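# Re-band a carton over its corner guard, carton left level

## Task

Stretch the band back around the carton so it passes over the corner guard and loops the carton squarely. When finished the corner guard must be in its proper place and the carton must sit flat.

## Robot and tools

Robot: two arms, left_arm and right_arm, face each other across a table. Each has a parallel gripper. In the scene frame the origin is the table centre, the table top is at z = +0.020 m and +z is up. left_arm's base is at (-0.020, +0.459, +0.132) and right_arm's at (+0.091, -0.456, +0.139). The arm names do not match the image sides. A gripper's fingers point along its +x axis and close along its y axis. end_effector_position is the midpoint between the fingers, 3 to 4 cm behind the tips. Only the last 1.5 cm of each inner finger face is flat.

Frames: each arm reports hand position (m), quat_wxyz and velocities (m/s, rad/s) in its own base frame. Fixed cameras and the table use the scene frame. Motion offsets are taken along the axes of the arm's current Hand target.

The 14-number row is used by execute_actions and move. The numbers are, in order: dx, dy, dz, rx, ry, rz, opening for left_arm, then the same seven for right_arm. Send all 14 even if only one arm moves. Each number is in [-1, 1]. The six pose numbers are an offset from that arm's Hand target as it stood when the action or move began, not a pose. 1.0 means 0.6 m for dx, dy, dz, or 180 degrees for rx, ry, rz. rx, ry, rz form one rotation vector. Opening is absolute: +1 is fully open (0.080 m), -1 is fully closed, and empty fingers meet near -0.78. Sending 0 for an arm's six pose numbers re-commands its Hand target. A 0 opening is a real command, so resend the present opening to leave a gripper alone.

execute_actions(actions, cameras): actions is a list of up to 15 rows, one per 1/30 s step. A short list holds its last row for the rest of the 15 steps. Every row is measured from the same start pose, not from the previous row, so repeating an offset moves the hand further. Images are returned only when actions is empty or cameras asks for them. Camera names are cam_high, cam_low, cam_left_wrist, cam_right_wrist, or ["all"]. An unknown name invalidates the call.

move(target, speed, blend, opening_speed, grip_force, blocking, cameras): target is one 14-number row, or a list of up to 15 rows. Every row counts from the same starting Hand targets. The paths are straight lines and all end together, lasting 0.5 to 10 s. speed is the top speed in m/s, from 0.002 to 4.3, default 0.25; turns run at up to twice that in rad/s. Give one speed, or one per target. blend (m) rounds corners in a list; 0 stops at each point. opening_speed is in scale units per second, 0.2 or more. grip_force is in newtons per pad, 8 to 34, one value or one per arm; it persists and starts at full force. blocking=false returns after about 0.5 s while the move continues.

The result adds a "move:" line. Possible endings are done, off_target, moving, held, blocked and fault. done means the arm rests within 8 mm and 2 degrees of its target. blocked means something stopped the gripper far from its goal; both arms then hold still. limits=paced means the sent pose was clipped; limits=held means a check withheld steps. Moves do not avoid obstacles or the other arm. Avoid paths near an arm's own base, because they can flip its shoulder posture.

Other tools:
- wait(seconds 0 to 10) lets time pass.
- stop() brakes a running move.
- zoom_image(camera, region [x0, y0, x1, y1]) zooms part of the latest full image. Pixels start at the top-left; the region can be at most 504 by 504. All images are 672x504.
- finished_scene(scene) ends the scene for good.

Reading results: Hand target is the last commanded pose after clipping. The gripper often stops short of it, so command the remaining offset. grip_measured uses the opening scale; the joint reading gives metres. It can be off by about 2 mm, and under a hard squeeze it reads about 0.067 narrower than the part. To grip, command roughly 0.08 below the reading at first contact. Closing from fully open takes at least 0.6 s. Joint torques and External joint torques follow the joint order waist, shoulder, elbow, wrist pitch, wrist yaw, wrist roll. A push toward a larger joint value lowers the external reading. "within noise" means the arm is still. Joint ranges are: waist ±3.054, shoulder 0 to 3.142, elbow 0 to 2.356, wrist pitch and yaw ±1.571, wrist roll ±3.142 rad.

Control quirks: each step, orientation commands are clipped to within 32 degrees of the measured orientation. Friction and gravity leave the hand low, short or tilted, worse at long reach. Small moves may go sideways or not happen at all. Check where the hand went after each move.

Avoid the following:
- Letting the carton, guard or band fall off the table, or leaving anything off it.
- Dropping parts or releasing them while they move.
- Fast impacts and hard presses. Contact force rises with speed and with how far past the contact you aim.
- Arm-to-arm contact, including closing one gripper on the other's fingers, or loading a wrist-camera cable.
- Torque faults. The limits in N m are: waist 17.6, shoulder 21.8, elbow 21.7, wrist pitch 5.74, wrist yaw 5.72, wrist roll 5.36. A fault stops the arm for 10 s.
- Over-speed faults from far targets sent in one step.
- Motor heat from holding loads, stretching out, or pushing at unreachable poses. A MOTOR HOT line appears at 50 °C, and at 95 °C the arm stops.

To end a push, command the target back past the gripper. Loose objects may be nudged occasionally by outside disturbances. The scene runs while you think, so time keeps passing between calls.

Each tool is called after "Emit:" as a command line: name --argument value for each argument, lists and objects as JSON in quotes; but a table of rows of numbers goes row by row, as --pt "numbers of a row", without its own name.

## Session

Emit:
execute_actions --actions '[]'

Scene clock: 0.00 s.
left_arm: end_effector_position=(+0.2832, +0.0643, +0.0657) grip_measured=+1.000 end_effector_quat_wxyz=(+0.895, +0.354, +0.053, -0.266) | right_arm: end_effector_position=(+0.1362, -0.1792, +0.0716) grip_measured=+1.000 end_effector_quat_wxyz=(+0.768, +0.397, +0.317, -0.390)
Joint positions: left_arm=[0.7 1.577 0.293 0.631 1.086 1.279 0.08] | right_arm=[-1.118 0.92 0.416 -0.48 -0.297 0.228 0.08]
Joint velocities: within noise
Joint torques (N m): no reading
External joint torques (N m): no reading
Heat: left arm: hottest wrist roll 43 °C (+0.0 °C/min); right arm: hottest wrist yaw 41 °C (+0.0 °C/min).
Hand target: left_arm +0.2839, +0.0648, +0.0673; +0.894, +0.357, +0.051, -0.265 | right_arm +0.1366, -0.1799, +0.0729; +0.769, +0.396, +0.315, -0.390
Tool commands: left_gripper/opening=+1.0 right_gripper/opening=+1.0

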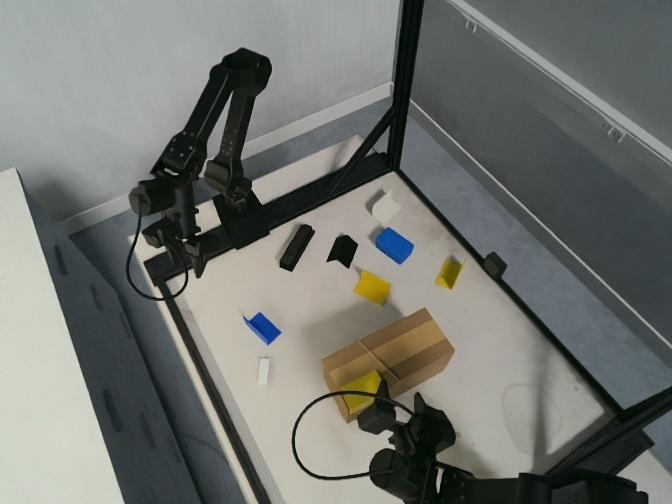

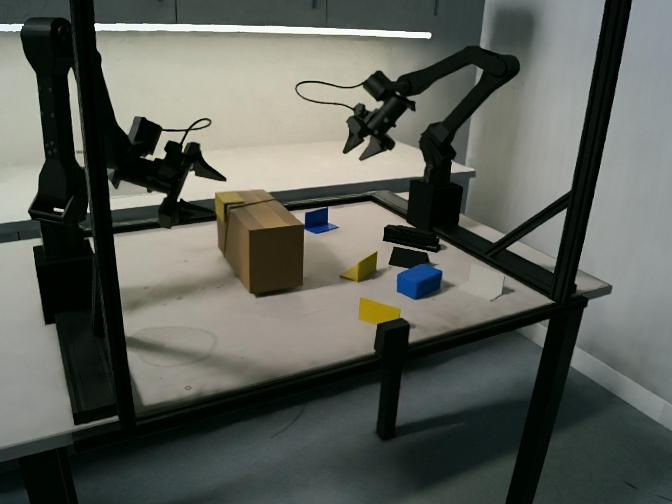

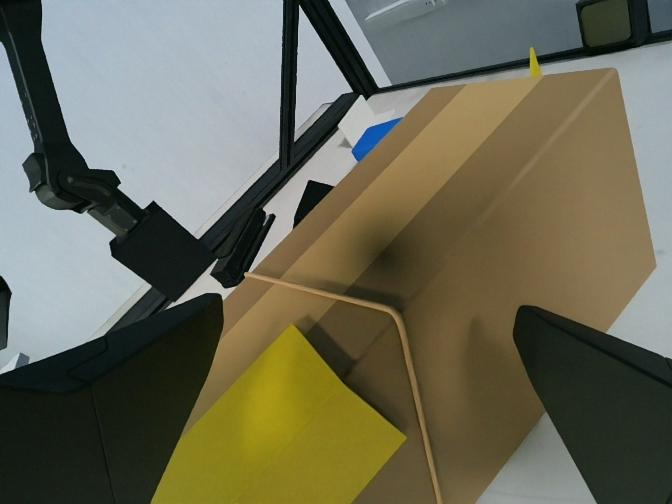

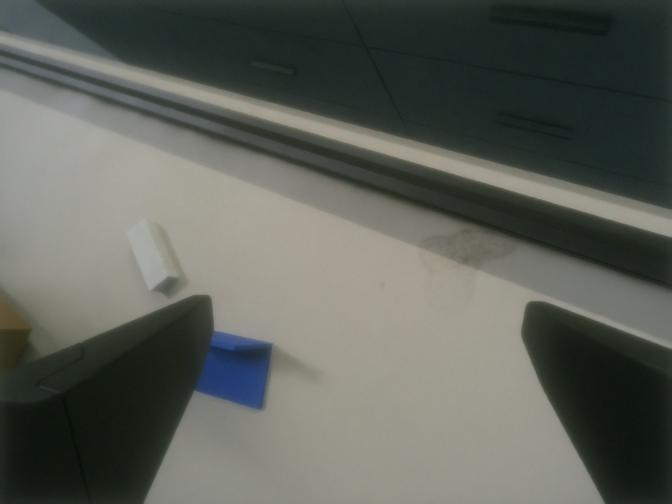

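Emit:
zoom_image --camera "cam_high" --region '[300, 290, 470, 430]'

Emit:
zoom_image --camera "cam_low" --region '[190, 160, 330, 310]'

Scaled by 2.965 from the camera's 672x504 image, which has a finer 960x720 frame.

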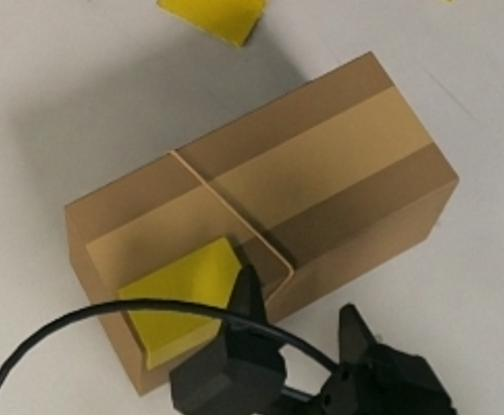

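Scaled by 3.360 from the camera's 672x504 image, which has a finer 960x720 frame.

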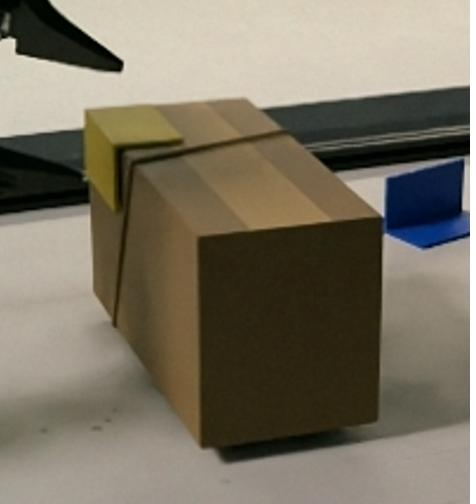

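Emit:
move --target '[0,0,0,0,0,0,1,-0.022,0.333,-0.193,-0.341,-0.022,0.156,-1]' --cameras '["all"]'

Scene clock: 114.07 s.
left_arm: end_effector_position=(+0.2832, +0.0643, +0.0657) grip_measured=+1.000 end_effector_quat_wxyz=(+0.895, +0.354, +0.053, -0.266) | right_arm: end_effector_position=(+0.2759, -0.0006, +0.0949) grip_measured=-0.774 end_effector_quat_wxyz=(+0.938, +0.004, +0.348, -0.002)
Joint positions: left_arm=[0.7 1.577 0.293 0.631 1.086 1.279 0.08] | right_arm=[-0.003 0.981 0.394 -0.123 -0.001 0.007 0]
Joint torques (N m): left_arm=[-0.03 -3.95 4.23 1.24 0.36 -0.04] | right_arm=[0.18 -1.32 7.07 2.05 0.05 -0.22]
External joint torques (N m): left_arm=[-0.03 -0.14 0.47 0.1 0.02 -0.01] | right_arm=[0.22 0.97 0.58 0.58 0.05 -0.23]
Heat: left arm: hottest wrist pitch 43 °C (+0.0 °C/min); right arm: hottest wrist pitch 43 °C (+1.0 °C/min).
Hand target: left_arm +0.2839, +0.0648, +0.0673; +0.894, +0.357, +0.051, -0.265 | right_arm +0.2795, +0.0000, +0.0992; +0.940, +0.000, +0.342, -0.001
Off the commanded pose: left_arm 0.002 m, 0 deg | right_arm 0.006 m, 1 deg.
move: done
camera_calibration:
cam_right_wrist: T_world_to_cam=[[0.0182614, -0.999833, -0.000753029, 0.00365274], [-0.868692, -0.0154933, -0.495111, 0.315165], [0.495016, 0.00969558, -0.86883, 0.0217811], [0, 0, 0, 1]] pos_world=[0.262933, 0.00832391, 0.174969]

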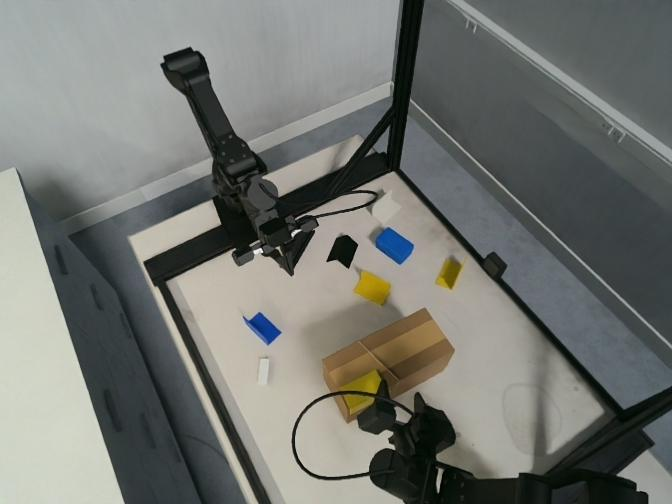

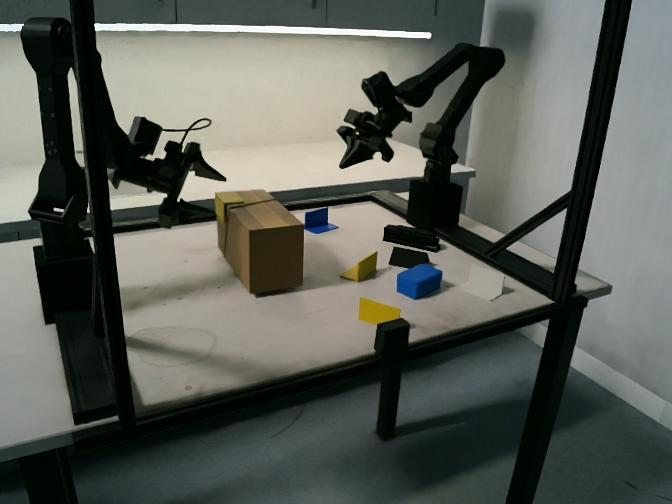

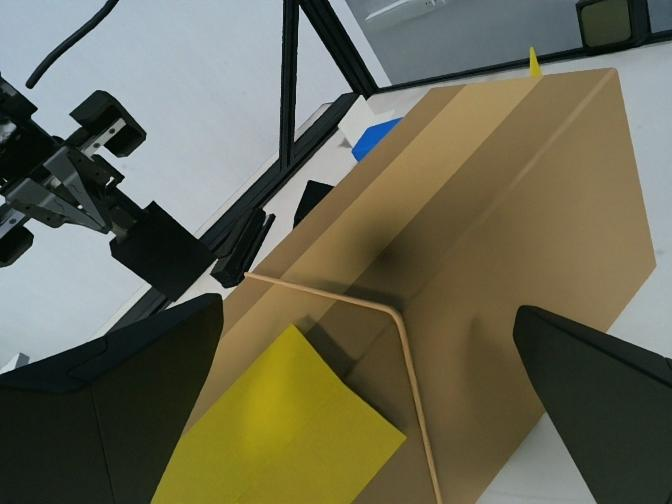

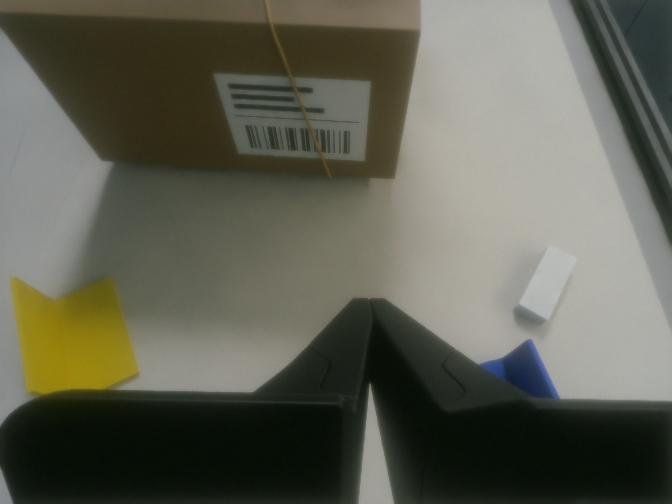

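Emit:
move --target '[-0.030,-0.017,0.072,-0.289,0.198,0.072,1,0.124,0.052,0.141,0,0.028,0,1]' --cameras '["all"]'

Scene clock: 149.23 s.
left_arm: end_effector_position=(+0.2545, +0.0371, +0.0896) grip_measured=+1.000 end_effector_quat_wxyz=(+0.920, -0.001, +0.393, -0.004) | right_arm: end_effector_position=(+0.3878, +0.0298, +0.1154) grip_measured=+0.997 end_effector_quat_wxyz=(+0.923, -0.002, +0.384, +0.000)
Joint positions: left_arm=[0.249 0.953 0.429 -0.3 0.179 0.182 0.08] | right_arm=[0.106 1.505 0.871 -0.157 0.075 0.072 0.08]
Joint torques (N m): left_arm=[-0.41 -2.48 9.33 1.32 0.01 -0.13] | right_arm=[0.26 -4.08 6.84 1.53 0.11 0.22]
External joint torques (N m): left_arm=[-0.4 -0.42 3.09 0.01 -0.07 -0.14] | right_arm=[0.27 1.78 0.47 0.12 0.07 0.22]
Heat: left arm: hottest wrist pitch 43 °C (+0.0 °C/min); right arm: hottest wrist pitch 45 °C (+2.0 °C/min).
Hand target: left_arm +0.2590, +0.0378, +0.0982; +0.924, +0.000, +0.382, -0.002 | right_arm +0.3909, +0.0310, +0.1161; +0.924, +0.000, +0.384, -0.001
Off the commanded pose: left_arm 0.010 m, 1 deg | right_arm 0.003 m, 0 deg.
move: off_target (left_arm)
camera_calibration:
cam_left_wrist: T_world_to_cam=[[0.0449534, -0.99817, 0.0404439, 0.0273835], [-0.916427, -0.0573202, -0.396075, 0.300406], [0.397668, -0.0192589, -0.917327, 0.0566762], [0, 0, 0, 1]] pos_world=[0.251531, 0.0456442, 0.169866]
cam_right_wrist: T_world_to_cam=[[0.0267575, -0.999623, 0.006171, 0.027801], [-0.904281, -0.0268359, -0.426094, 0.429182], [0.426099, 0.00582091, -0.904658, 0.0148137], [0, 0, 0, 1]] pos_world=[0.381045, 0.0392217, 0.196102]

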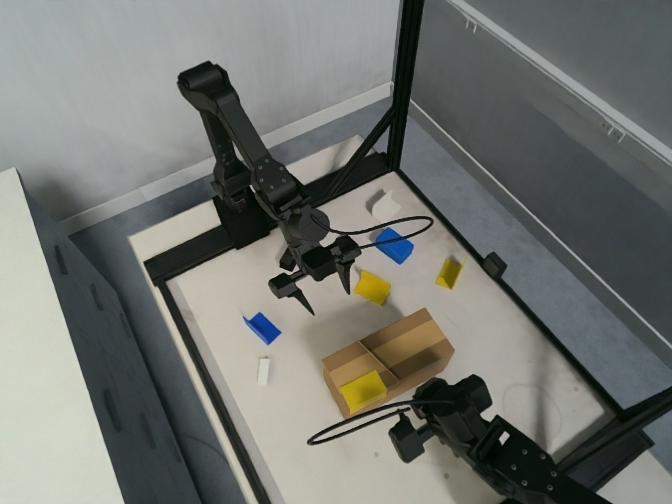

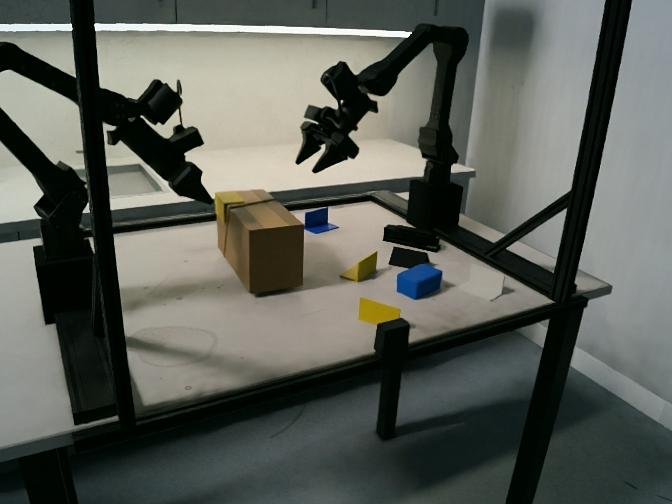

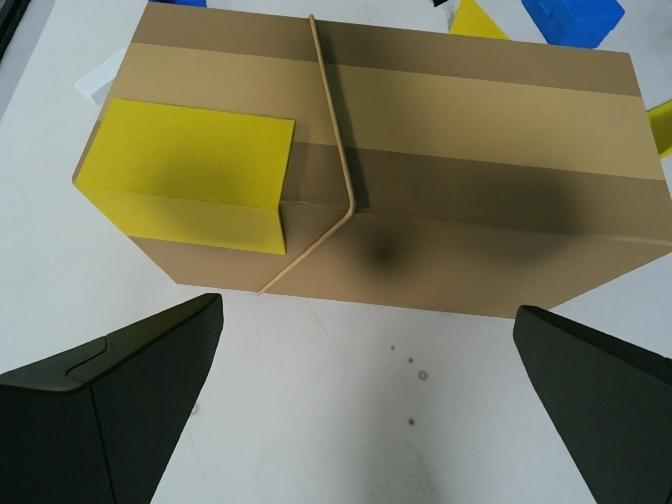

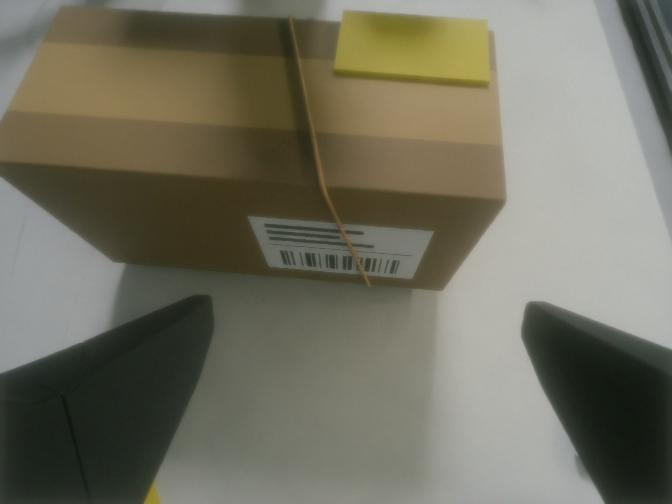

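Emit:
move --target '[0.077,-0.005,0.014,0,0,0,-0.11,0,0,0,0,0,0,-0.11]' --cameras '["cam_left_wrist","cam_right_wrist","cam_low"]'

Scene clock: 180.73 s.
left_arm: end_effector_position=(+0.2919, +0.0342, +0.0653) grip_measured=-0.107 end_effector_quat_wxyz=(+0.921, +0.000, +0.391, -0.003) | right_arm: end_effector_position=(+0.3879, +0.0298, +0.1155) grip_measured=-0.107 end_effector_quat_wxyz=(+0.923, -0.002, +0.384, +0.000)
Joint positions: left_arm=[0.185 1.209 0.438 -0.041 0.134 0.136 0.03] | right_arm=[0.106 1.505 0.872 -0.157 0.075 0.072 0.03]
Joint torques (N m): left_arm=[-0.36 -2.79 8.65 1.57 0.01 -0.14] | right_arm=[0.32 -4.09 6.83 1.53 0.08 0.26]
External joint torques (N m): left_arm=[-0.37 0.41 2.9 0.25 -0.05 -0.14] | right_arm=[0.3 1.74 0.5 0.13 0.06 0.25]
Heat: left arm: hottest elbow 43 °C (+7.0 °C/min); right arm: hottest wrist pitch 47 °C (+3.0 °C/min).
Hand target: left_arm +0.2977, +0.0347, +0.0714; +0.924, +0.000, +0.383, -0.002 | right_arm +0.3910, +0.0310, +0.1162; +0.924, +0.000, +0.383, -0.001
Off the commanded pose: left_arm 0.008 m, 1 deg | right_arm 0.003 m, 0 deg.
move: done
camera_calibration:
cam_left_wrist: T_world_to_cam=[[0.0450402, -0.99826, 0.0380607, 0.0239342], [-0.914443, -0.0565378, -0.400746, 0.324685], [0.4022, -0.0167547, -0.915398, 0.017873], [0, 0, 0, 1]] pos_world=[0.28864, 0.042549, 0.145566]
cam_right_wrist: T_world_to_cam=[[0.0267978, -0.999622, 0.00608887, 0.0279004], [-0.904146, -0.0268354, -0.426381, 0.429274], [0.426383, 0.00592083, -0.904523, 0.0148554], [0, 0, 0, 1]] pos_world=[0.381045, 0.0393217, 0.196301]
Images, in order (width x height): cam_low 672x504, cam_left_wrist 672x504, cam_right_wrist 672x504.

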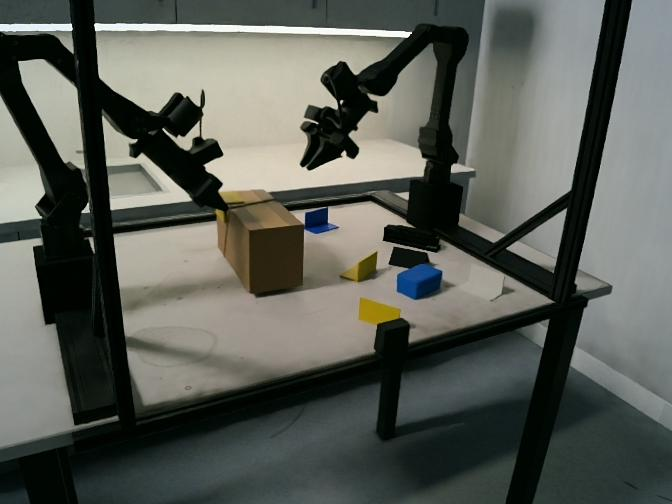

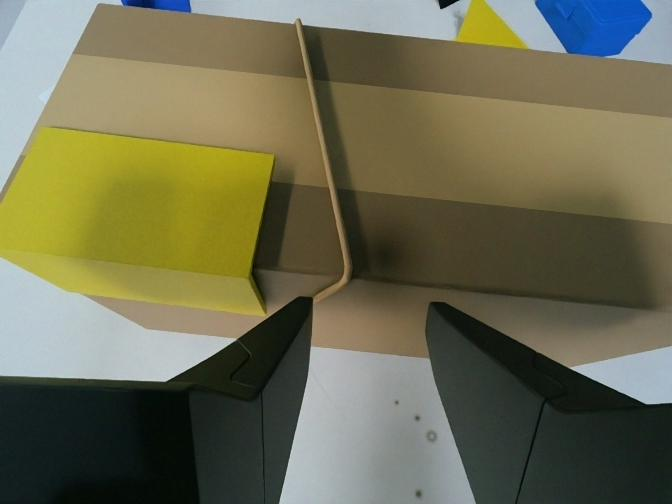

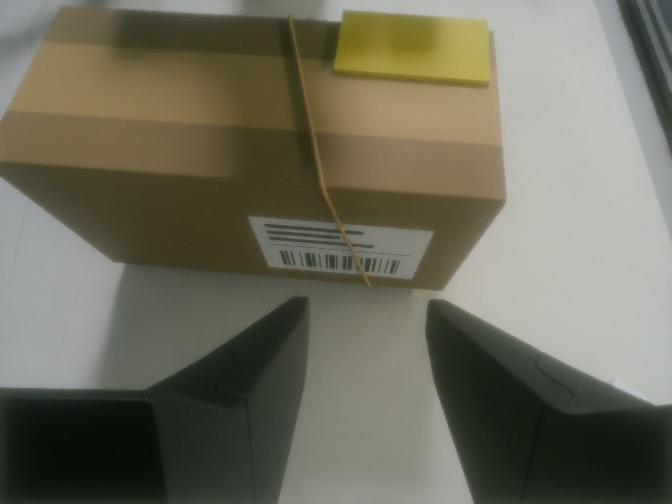

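Emit:
move --target '[0.040,0.008,0,0,0,0,-0.11,0,0,0,0,0,0,-0.11]' --cameras '["cam_left_wrist","cam_right_wrist"]' --speed 0.06

Emit:
zoom_image --camera "cam_left_wrist" --region '[240, 180, 480, 380]'

Scene clock: 214.30 s.
left_arm: end_effector_position=(+0.3048, +0.0359, +0.0528) grip_measured=-0.107 end_effector_quat_wxyz=(+0.921, -0.004, +0.389, -0.008) | right_arm: end_effector_position=(+0.3879, +0.0298, +0.1155) grip_measured=-0.107 end_effector_quat_wxyz=(+0.923, -0.002, +0.384, +0.000)
Joint positions: left_arm=[0.191 1.316 0.442 0.064 0.15 0.136 0.03] | right_arm=[0.106 1.505 0.872 -0.157 0.075 0.072 0.03]
Joint torques (N m): left_arm=[-0.2 0.08 9.02 3.26 -0.33 0.03] | right_arm=[0.08 -4.14 6.7 1.51 0.11 0.24]
External joint torques (N m): left_arm=[-0.2 3.77 3.47 1.91 -0.4 0.03] | right_arm=[0.05 1.71 0.34 0.1 0.09 0.23]
Heat: left arm: hottest wrist pitch 45 °C (+2.0 °C/min); right arm: hottest wrist pitch 47 °C (+1.0 °C/min).
Hand target: left_arm +0.3146, +0.0394, +0.0544; +0.924, +0.000, +0.383, -0.002 | right_arm +0.3910, +0.0310, +0.1162; +0.924, +0.000, +0.383, -0.001
Off the commanded pose: left_arm 0.011 m, 1 deg | right_arm 0.003 m, 0 deg.
move: off_target (left_arm)
camera_calibration:
cam_left_wrist: T_world_to_cam=[[0.0394747, -0.998005, 0.0492748, 0.0266915], [-0.913109, -0.0560558, -0.403844, 0.331264], [0.405801, -0.0290516, -0.9135, 0.000488864], [0, 0, 0, 1]] pos_world=[0.301228, 0.0452218, 0.13291]
cam_right_wrist: T_world_to_cam=[[0.0267978, -0.999622, 0.00608887, 0.0279004], [-0.904146, -0.0268354, -0.426381, 0.429274], [0.426383, 0.00592083, -0.904523, 0.0148554], [0, 0, 0, 1]] pos_world=[0.381045, 0.0393217, 0.196301]
Images, in order (width x height): cam_left_wrist 672x504, cam_right_wrist 672x504.

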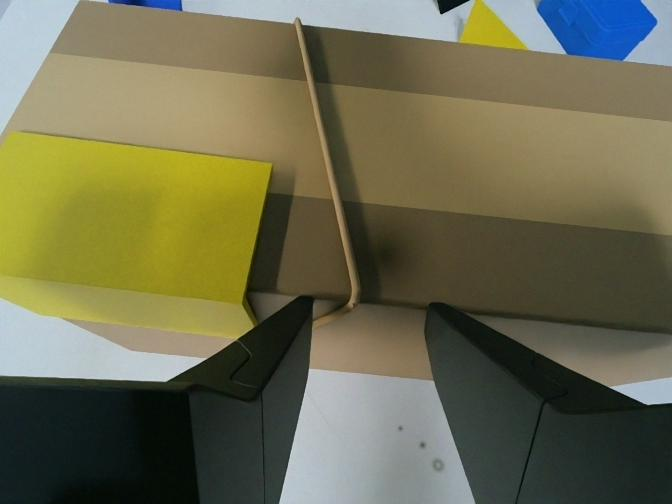

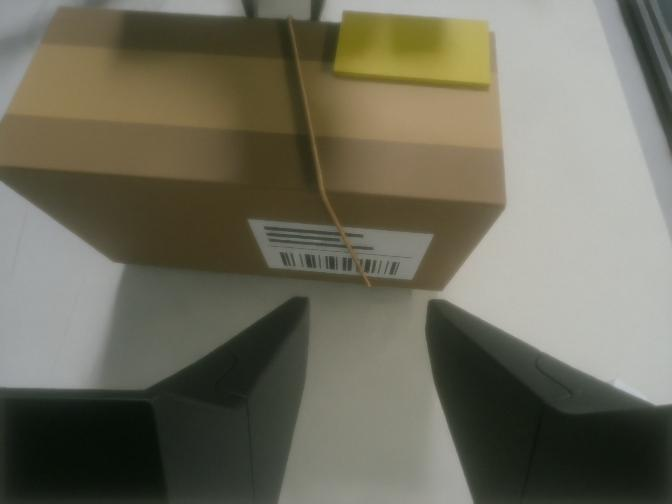

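Scaled by 2.100 from the camera's 672x504 image, which has a finer 960x720 frame.

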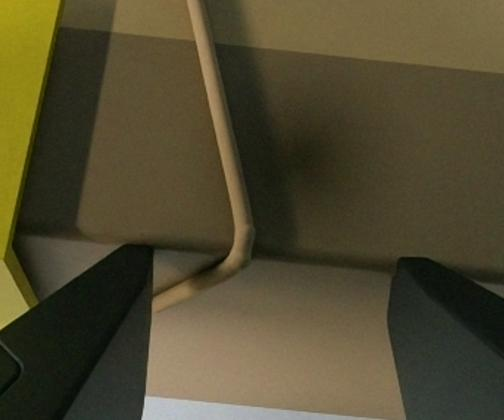

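Emit:
move --target '[-0.010,-0.003,0,0,0,0,-1,0,0,0,0,0,0,-0.11]' --opening_speed 1.2 --cameras '["cam_left_wrist"]' --speed 0.06

Emit:
zoom_image --camera "cam_left_wrist" --region '[240, 180, 480, 380]'

Scene clock: 224.20 s.
left_arm: end_effector_position=(+0.3024, +0.0375, +0.0504) grip_measured=-0.773 end_effector_quat_wxyz=(+0.918, -0.001, +0.396, +0.000) | right_arm: end_effector_position=(+0.3879, +0.0298, +0.1155) grip_measured=-0.107 end_effector_quat_wxyz=(+0.923, -0.002, +0.384, +0.000)
Joint positions: left_arm=[0.187 1.316 0.442 0.05 0.13 0.136 0] | right_arm=[0.106 1.505 0.872 -0.157 0.075 0.072 0.03]
Joint torques (N m): left_arm=[-0.32 -3.38 8.47 2.13 0.21 -0.08] | right_arm=[0.3 -4.12 6.51 1.52 0.1 0.19]
External joint torques (N m): left_arm=[-0.32 0.28 2.99 0.81 0.15 -0.08] | right_arm=[0.33 1.76 0.15 0.12 0.07 0.19]
Heat: left arm: hottest wrist pitch 51 °C (+9.1 °C/min); right arm: hottest wrist pitch 47 °C (+1.0 °C/min). Heating fast: the left arm's wrist pitch motor: a push or a pull is the cause, and it goes on while you think. Ease it with your next call, before anything else.
Hand target: left_arm +0.3104, +0.0376, +0.0586; +0.924, +0.000, +0.383, -0.002 | right_arm +0.3910, +0.0310, +0.1162; +0.924, +0.000, +0.383, -0.001
Off the commanded pose: left_arm 0.011 m, 2 deg | right_arm 0.003 m, 0 deg.
MOTOR HOT: joint 4 (wrist pitch) of the left arm reports 51 °C; the controller stops that arm at 95 °C. To cool a motor, set the load down, stop pushing, or move to a pose that needs little force.
move: off_target (left_arm)
camera_calibration:
cam_left_wrist: T_world_to_cam=[[0.0508711, -0.998041, 0.036429, 0.0257442], [-0.919124, -0.0610549, -0.389208, 0.329456], [0.390669, -0.0136834, -0.920429, 0.00374991], [0, 0, 0, 1]] pos_world=[0.300037, 0.04586, 0.130741]
Images, in order (width x height): cam_left_wrist 672x504.

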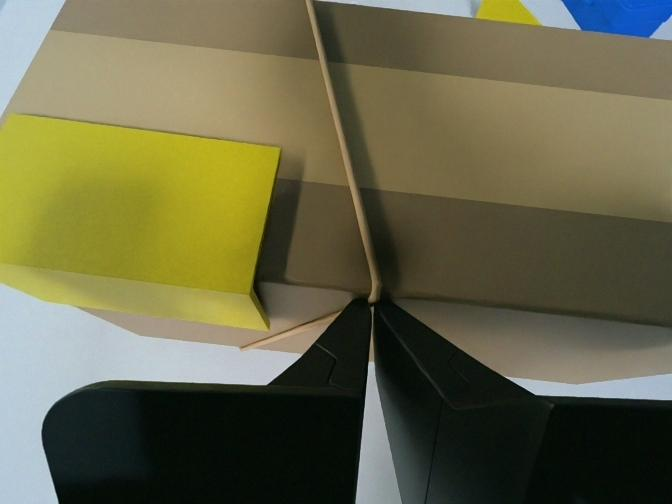

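Scaled by 2.100 from the camera's 672x504 image, which has a finer 960x720 frame.

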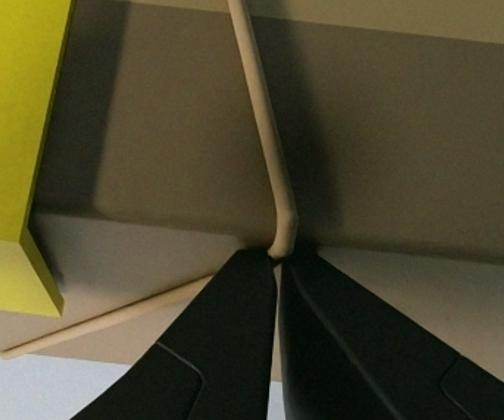

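Emit:
move --target '[-0.055,0,0.01,0,0,0,-1,0,0,0,0,0,0,-0.11]' --cameras '["cam_left_wrist"]' --speed 0.08

Scene clock: 230.10 s.
left_arm: end_effector_position=(+0.2864, +0.0360, +0.0768) grip_measured=-0.775 end_effector_quat_wxyz=(+0.919, -0.004, +0.395, -0.002) | right_arm: end_effector_position=(+0.3879, +0.0298, +0.1155) grip_measured=-0.107 end_effector_quat_wxyz=(+0.923, -0.002, +0.384, +0.000)
Joint positions: left_arm=[0.2 1.155 0.467 -0.136 0.145 0.141 0] | right_arm=[0.106 1.505 0.872 -0.157 0.075 0.072 0.03]
Joint torques (N m): left_arm=[0.29 -4.01 8.86 1.31 0.14 0.2] | right_arm=[0.26 -4.14 6.87 1.57 0.11 0.24]
External joint torques (N m): left_arm=[0.32 -1.03 2.96 0.01 0.07 0.2] | right_arm=[0.27 1.66 0.6 0.2 0.07 0.23]
Heat: left arm: hottest wrist pitch 51 °C (+9.1 °C/min); right arm: hottest wrist pitch 47 °C (+1.0 °C/min). Fold the left arm in close to its base, or ease its load, before you think long.
Hand target: left_arm +0.2913, +0.0377, +0.0863; +0.924, +0.001, +0.382, -0.002 | right_arm +0.3910, +0.0310, +0.1162; +0.924, +0.000, +0.383, -0.001
Off the commanded pose: left_arm 0.011 m, 2 deg | right_arm 0.003 m, 0 deg.
MOTOR HOT: still on. Joint 4 (wrist pitch) of the left arm reports 51 °C.
move: off_target (left_arm)
camera_calibration:
cam_left_wrist: T_world_to_cam=[[0.0494715, -0.997813, 0.0438298, 0.0238215], [-0.918186, -0.0627054, -0.391155, 0.324866], [0.393048, -0.0208928, -0.919281, 0.0337665], [0, 0, 0, 1]] pos_world=[0.283837, 0.0448457, 0.15707]
Images, in order (width x height): cam_left_wrist 672x504.

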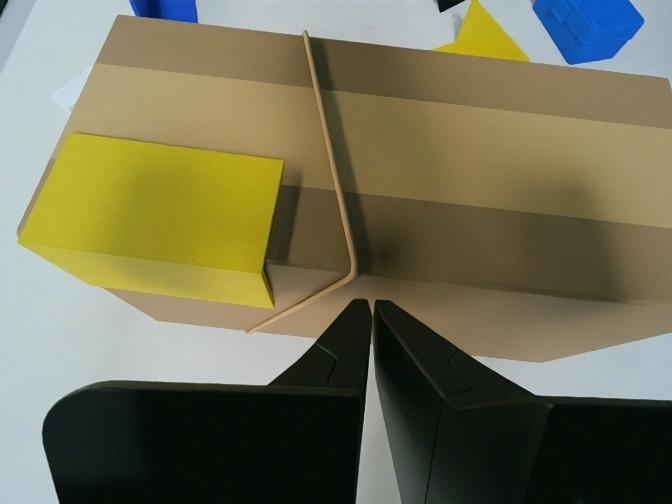

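Emit:
move --pt "0 0.007 0 0 0 0 -0.3 0 0 0 0 0 0 -0.11" --pt "0.070 0.007 0 0 0 0 -0.3 0 0 0 0 0 0 -0.11" --pt "0.071 0.007 0 0 0 0 -1 0 0 0 0 0 0 -0.11" --cameras '["cam_left_wrist","cam_low"]' --speed 0.08

Emit:
zoom_image --camera "cam_left_wrist" --region '[240, 180, 480, 380]'

Emit:
move --target '[-0.050,0,0,0,0,0,-1,0,0,0,0,0,0,-0.11]' --cameras '["cam_left_wrist","cam_low"]' --speed 0.06

Scene clock: 264.17 s.
left_arm: end_effector_position=(+0.3140, +0.0398, +0.0602) grip_measured=-0.770 end_effector_quat_wxyz=(+0.926, +0.000, +0.378, -0.006) | right_arm: end_effector_position=(+0.3879, +0.0298, +0.1155) grip_measured=-0.107 end_effector_quat_wxyz=(+0.923, -0.002, +0.384, +0.000)
Joint positions: left_arm=[0.198 1.332 0.472 0.074 0.152 0.143 0] | right_arm=[0.106 1.505 0.872 -0.157 0.075 0.072 0.03]
Joint torques (N m): left_arm=[-0.5 1.32 8.94 2.52 -0.27 -0.1] | right_arm=[0.36 -4.06 6.8 1.54 0.07 0.24]
External joint torques (N m): left_arm=[-0.48 5.13 3.45 1.18 -0.34 -0.1] | right_arm=[0.38 1.79 0.44 0.13 0.04 0.24]
Heat: left arm: hottest wrist pitch 47 °C (+3.0 °C/min); right arm: hottest wrist pitch 47 °C (+0.0 °C/min).
Hand target: left_arm +0.3215, +0.0418, +0.0561; +0.924, +0.000, +0.383, -0.002 | right_arm +0.3910, +0.0310, +0.1162; +0.924, +0.000, +0.383, -0.001
Off the commanded pose: left_arm 0.009 m, 1 deg | right_arm 0.003 m, 0 deg.
MOTOR HOT: cleared for the motors of the left arm.
move: off_target (left_arm); target 3's new opening was sent with left_arm's hand 0.009 m and 0 deg from that target
camera_calibration:
cam_left_wrist: T_world_to_cam=[[0.0392302, -0.998375, 0.0413269, 0.0304543], [-0.903322, -0.0531151, -0.425661, 0.341039], [0.427165, -0.0206327, -0.903938, -0.00396806], [0, 0, 0, 1]] pos_world=[0.308568, 0.0484373, 0.140321]
Images, in order (width x height): cam_low 672x504, cam_left_wrist 672x504.

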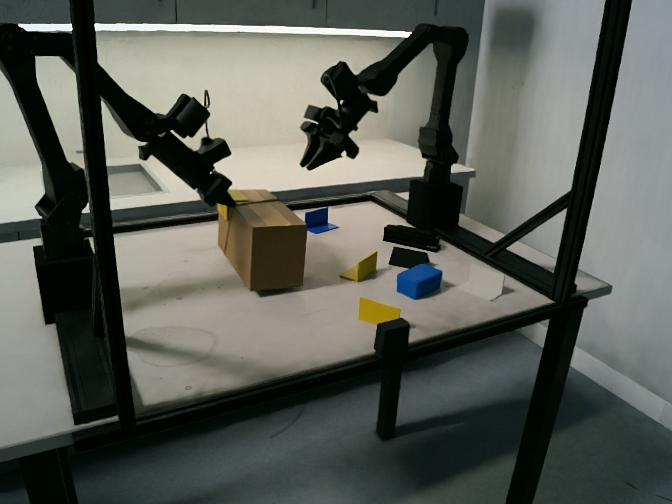

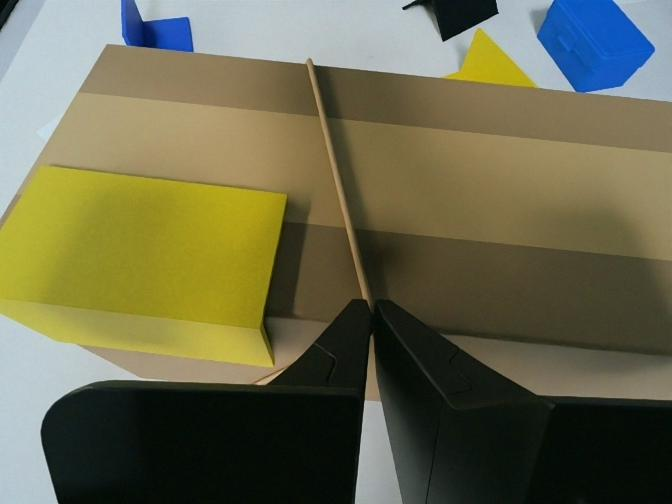

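Scaled by 2.100 from the camera's 672x504 image, which has a finer 960x720 frame.

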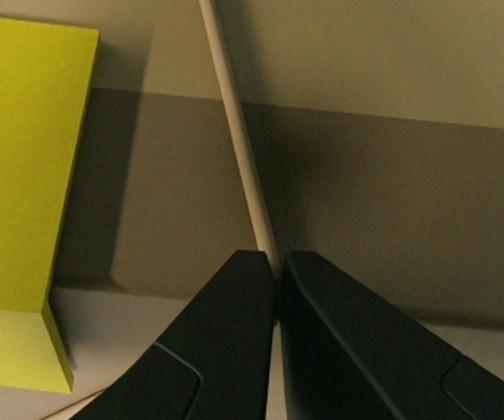

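Scene clock: 265.13 s.
left_arm: end_effector_position=(+0.2961, +0.0417, +0.0684) grip_measured=-0.774 end_effector_quat_wxyz=(+0.919, -0.004, +0.395, +0.001) | right_arm: end_effector_position=(+0.3879, +0.0298, +0.1155) grip_measured=-0.107 end_effector_quat_wxyz=(+0.923, -0.002, +0.384, +0.000)
Joint positions: left_arm=[0.214 1.231 0.472 -0.065 0.148 0.149 0] | right_arm=[0.106 1.505 0.872 -0.157 0.075 0.072 0.03]
Joint torques (N m): left_arm=[0 -4.73 8.1 1.24 0.28 0.19] | right_arm=[0.34 -4.2 6.63 1.5 0.08 0.21]
External joint torques (N m): left_arm=[-0.02 -1.36 2.33 -0.07 0.22 0.19] | right_arm=[0.34 1.64 0.3 0.1 0.05 0.21]
Heat: left arm: hottest wrist pitch 47 °C (+3.0 °C/min); right arm: hottest wrist pitch 47 °C (+0.0 °C/min).
Hand target: left_arm +0.3003, +0.0418, +0.0774; +0.924, +0.000, +0.382, -0.002 | right_arm +0.3910, +0.0310, +0.1162; +0.924, +0.000, +0.383, -0.001
Off the commanded pose: left_arm 0.010 m, 2 deg | right_arm 0.003 m, 0 deg.
move: off_target (left_arm)
camera_calibration:
cam_left_wrist: T_world_to_cam=[[0.0551033, -0.997654, 0.04063, 0.0280323], [-0.917777, -0.0666342, -0.391466, 0.330878], [0.393255, -0.0157182, -0.919295, 0.0220503], [0, 0, 0, 1]] pos_world=[0.293456, 0.0503609, 0.148659]
Images, in order (width x height): cam_low 672x504, cam_left_wrist 672x504.

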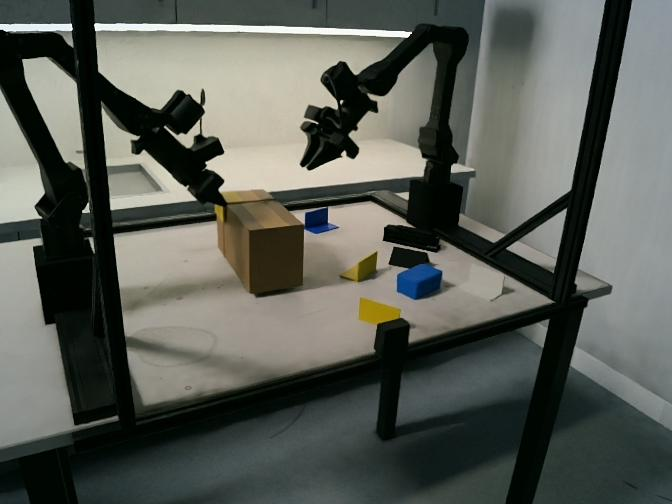

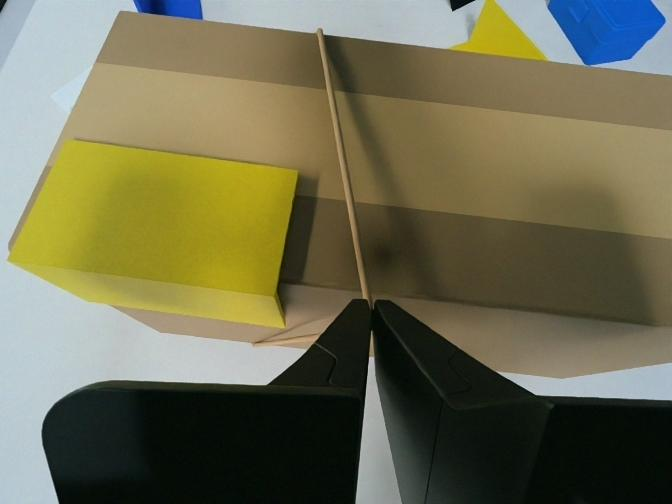

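Emit:
move --target '[0.0,0.127,0,0,0,0,-1,0,0,0,0,0,0,-0.11]' --cameras '["all"]' --speed 0.07

Scene clock: 273.27 s.
left_arm: end_effector_position=(+0.2962, +0.1128, +0.0706) grip_measured=-0.774 end_effector_quat_wxyz=(+0.921, -0.006, +0.390, -0.006) | right_arm: end_effector_position=(+0.3879, +0.0298, +0.1155) grip_measured=-0.107 end_effector_quat_wxyz=(+0.923, -0.002, +0.384, +0.000)
Joint positions: left_arm=[0.541 1.36 0.576 -0.101 0.38 0.404 0] | right_arm=[0.106 1.505 0.872 -0.157 0.075 0.072 0.03]
Joint torques (N m): left_arm=[0.68 -3.78 8.66 1.24 0.17 0.21] | right_arm=[0.43 -4.15 6.91 1.49 0.06 0.23]
External joint torques (N m): left_arm=[0.68 0.3 3.05 0.02 -0.02 0.21] | right_arm=[0.45 1.58 0.71 0.13 0.03 0.23]
Heat: left arm: hottest wrist pitch 46 °C (+2.0 °C/min); right arm: hottest wrist pitch 47 °C (+0.0 °C/min).
Hand target: left_arm +0.3006, +0.1180, +0.0773; +0.924, +0.001, +0.383, -0.002 | right_arm +0.3910, +0.0310, +0.1162; +0.924, +0.000, +0.383, -0.001
Off the commanded pose: left_arm 0.010 m, 1 deg | right_arm 0.003 m, 0 deg.
move: off_target (left_arm)
camera_calibration:
cam_left_wrist: T_world_to_cam=[[0.0439196, -0.997791, 0.0498502, 0.101484], [-0.91424, -0.0602596, -0.400667, 0.335466], [0.402786, -0.0279779, -0.914867, 0.023343], [0, 0, 0, 1]] pos_world=[0.292837, 0.122128, 0.150707]
cam_right_wrist: T_world_to_cam=[[0.0267978, -0.999622, 0.00608887, 0.0279004], [-0.904146, -0.0268354, -0.426381, 0.429274], [0.426383, 0.00592083, -0.904523, 0.0148554], [0, 0, 0, 1]] pos_world=[0.381045, 0.0393217, 0.196301]

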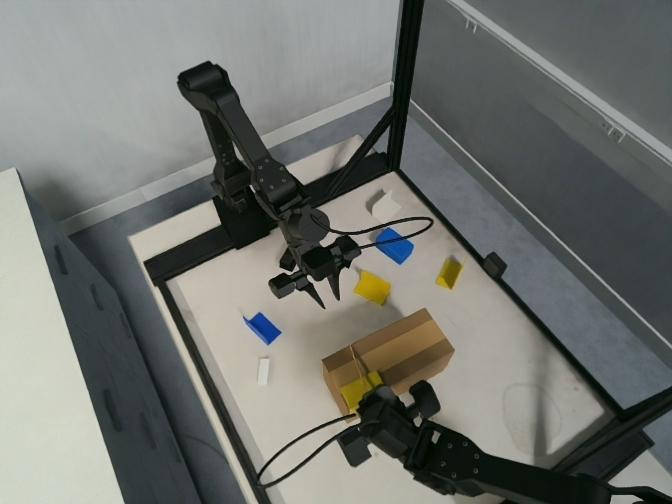

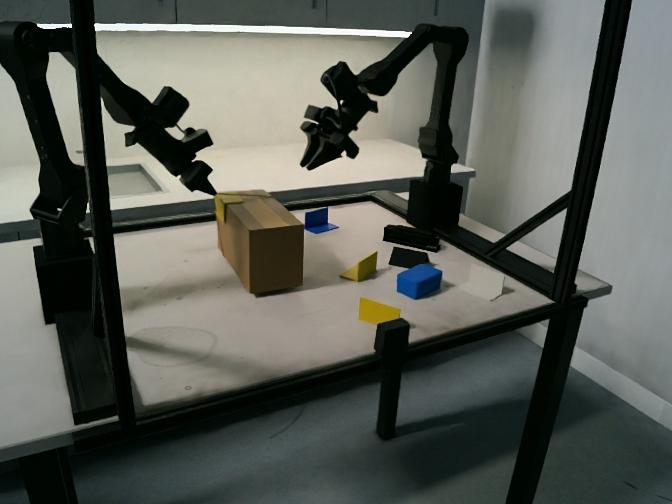

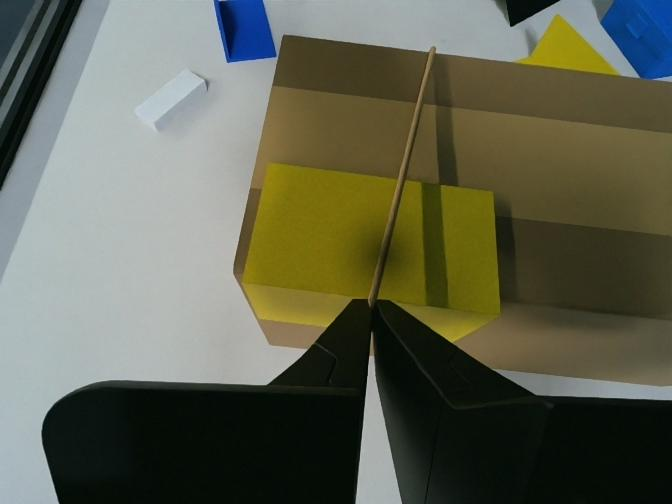

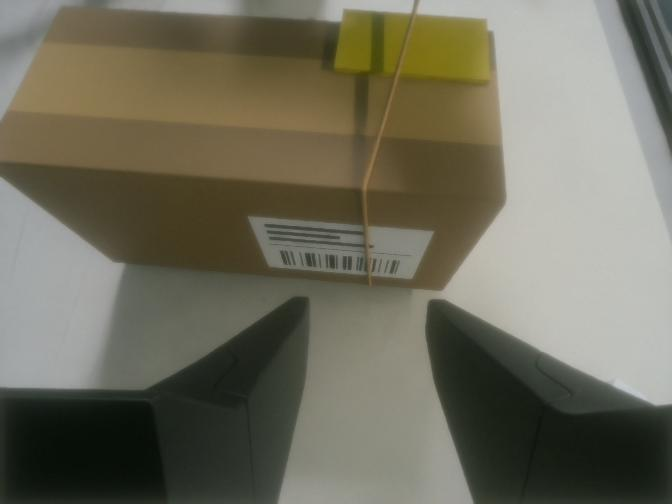

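Emit:
move --pt "0.0 0.030 0 0 0 0 -1 0 0 0 0 0 0 -0.11" --pt "0.0 0.0 0 0 0 0 -1 0 0 0 0 0 0 -0.11" --cameras '["cam_left_wrist","cam_right_wrist"]' --speed 0.07

Emit:
zoom_image --camera "cam_right_wrist" --region '[200, 0, 520, 300]'

Scene clock: 283.60 s.
left_arm: end_effector_position=(+0.3014, +0.1179, +0.0744) grip_measured=-0.774 end_effector_quat_wxyz=(+0.922, -0.002, +0.387, -0.006) | right_arm: end_effector_position=(+0.3879, +0.0298, +0.1155) grip_measured=-0.107 end_effector_quat_wxyz=(+0.923, -0.002, +0.384, +0.000)
Joint positions: left_arm=[0.548 1.378 0.603 -0.104 0.384 0.415 0] | right_arm=[0.106 1.505 0.872 -0.157 0.075 0.072 0.03]
Joint torques (N m): left_arm=[0.02 -5.61 5.28 1.53 0.09 -0.16] | right_arm=[0.3 -4.01 6.72 1.52 0.1 0.21]
External joint torques (N m): left_arm=[0.02 -1.39 -0.26 0.33 -0.1 -0.16] | right_arm=[0.27 1.85 0.35 0.11 0.07 0.21]
Heat: left arm: hottest elbow 46 °C (+1.0 °C/min); right arm: hottest wrist pitch 47 °C (+0.0 °C/min).
Hand target: left_arm +0.3005, +0.1180, +0.0773; +0.924, +0.000, +0.382, -0.002 | right_arm +0.3910, +0.0310, +0.1162; +0.924, +0.000, +0.383, -0.001
Off the commanded pose: left_arm 0.003 m, 1 deg | right_arm 0.003 m, 0 deg.
move: done
camera_calibration:
cam_left_wrist: T_world_to_cam=[[0.040738, -0.998258, 0.0426743, 0.107696], [-0.911888, -0.0546031, -0.40679, 0.341122], [0.408412, -0.0223424, -0.912524, 0.0223811], [0, 0, 0, 1]] pos_world=[0.297537, 0.126635, 0.154593]
cam_right_wrist: T_world_to_cam=[[0.0267978, -0.999622, 0.00608887, 0.0279004], [-0.904146, -0.0268354, -0.426381, 0.429274], [0.426383, 0.00592083, -0.904523, 0.0148554], [0, 0, 0, 1]] pos_world=[0.381045, 0.0393217, 0.196301]
Images, in order (width x height): cam_left_wrist 672x504, cam_right_wrist 672x504.

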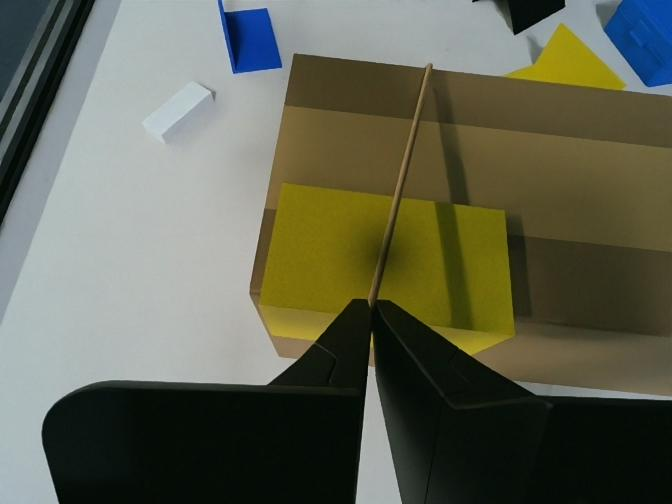

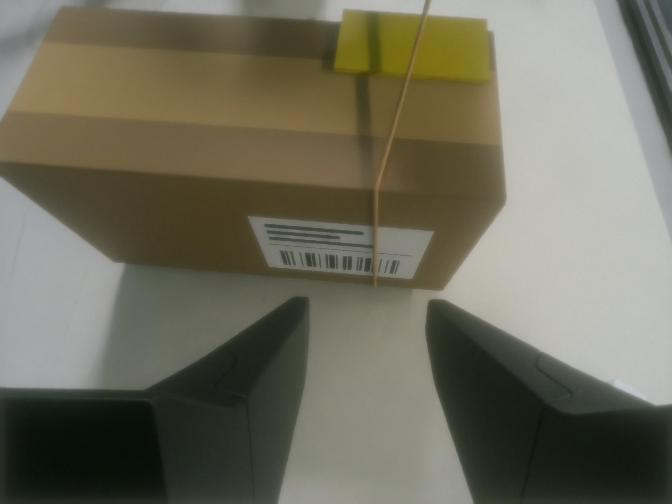

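Scaled by 1.575 from the camera's 672x504 image, which has a finer 960x720 frame.

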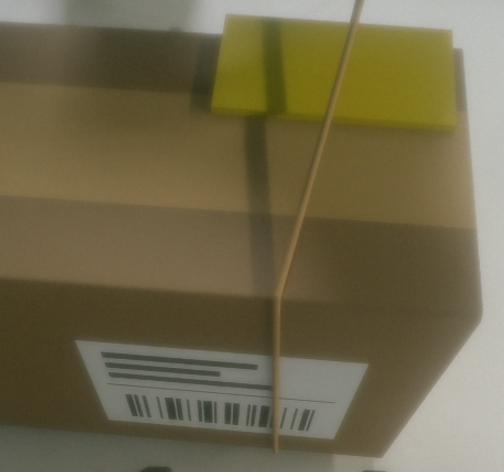

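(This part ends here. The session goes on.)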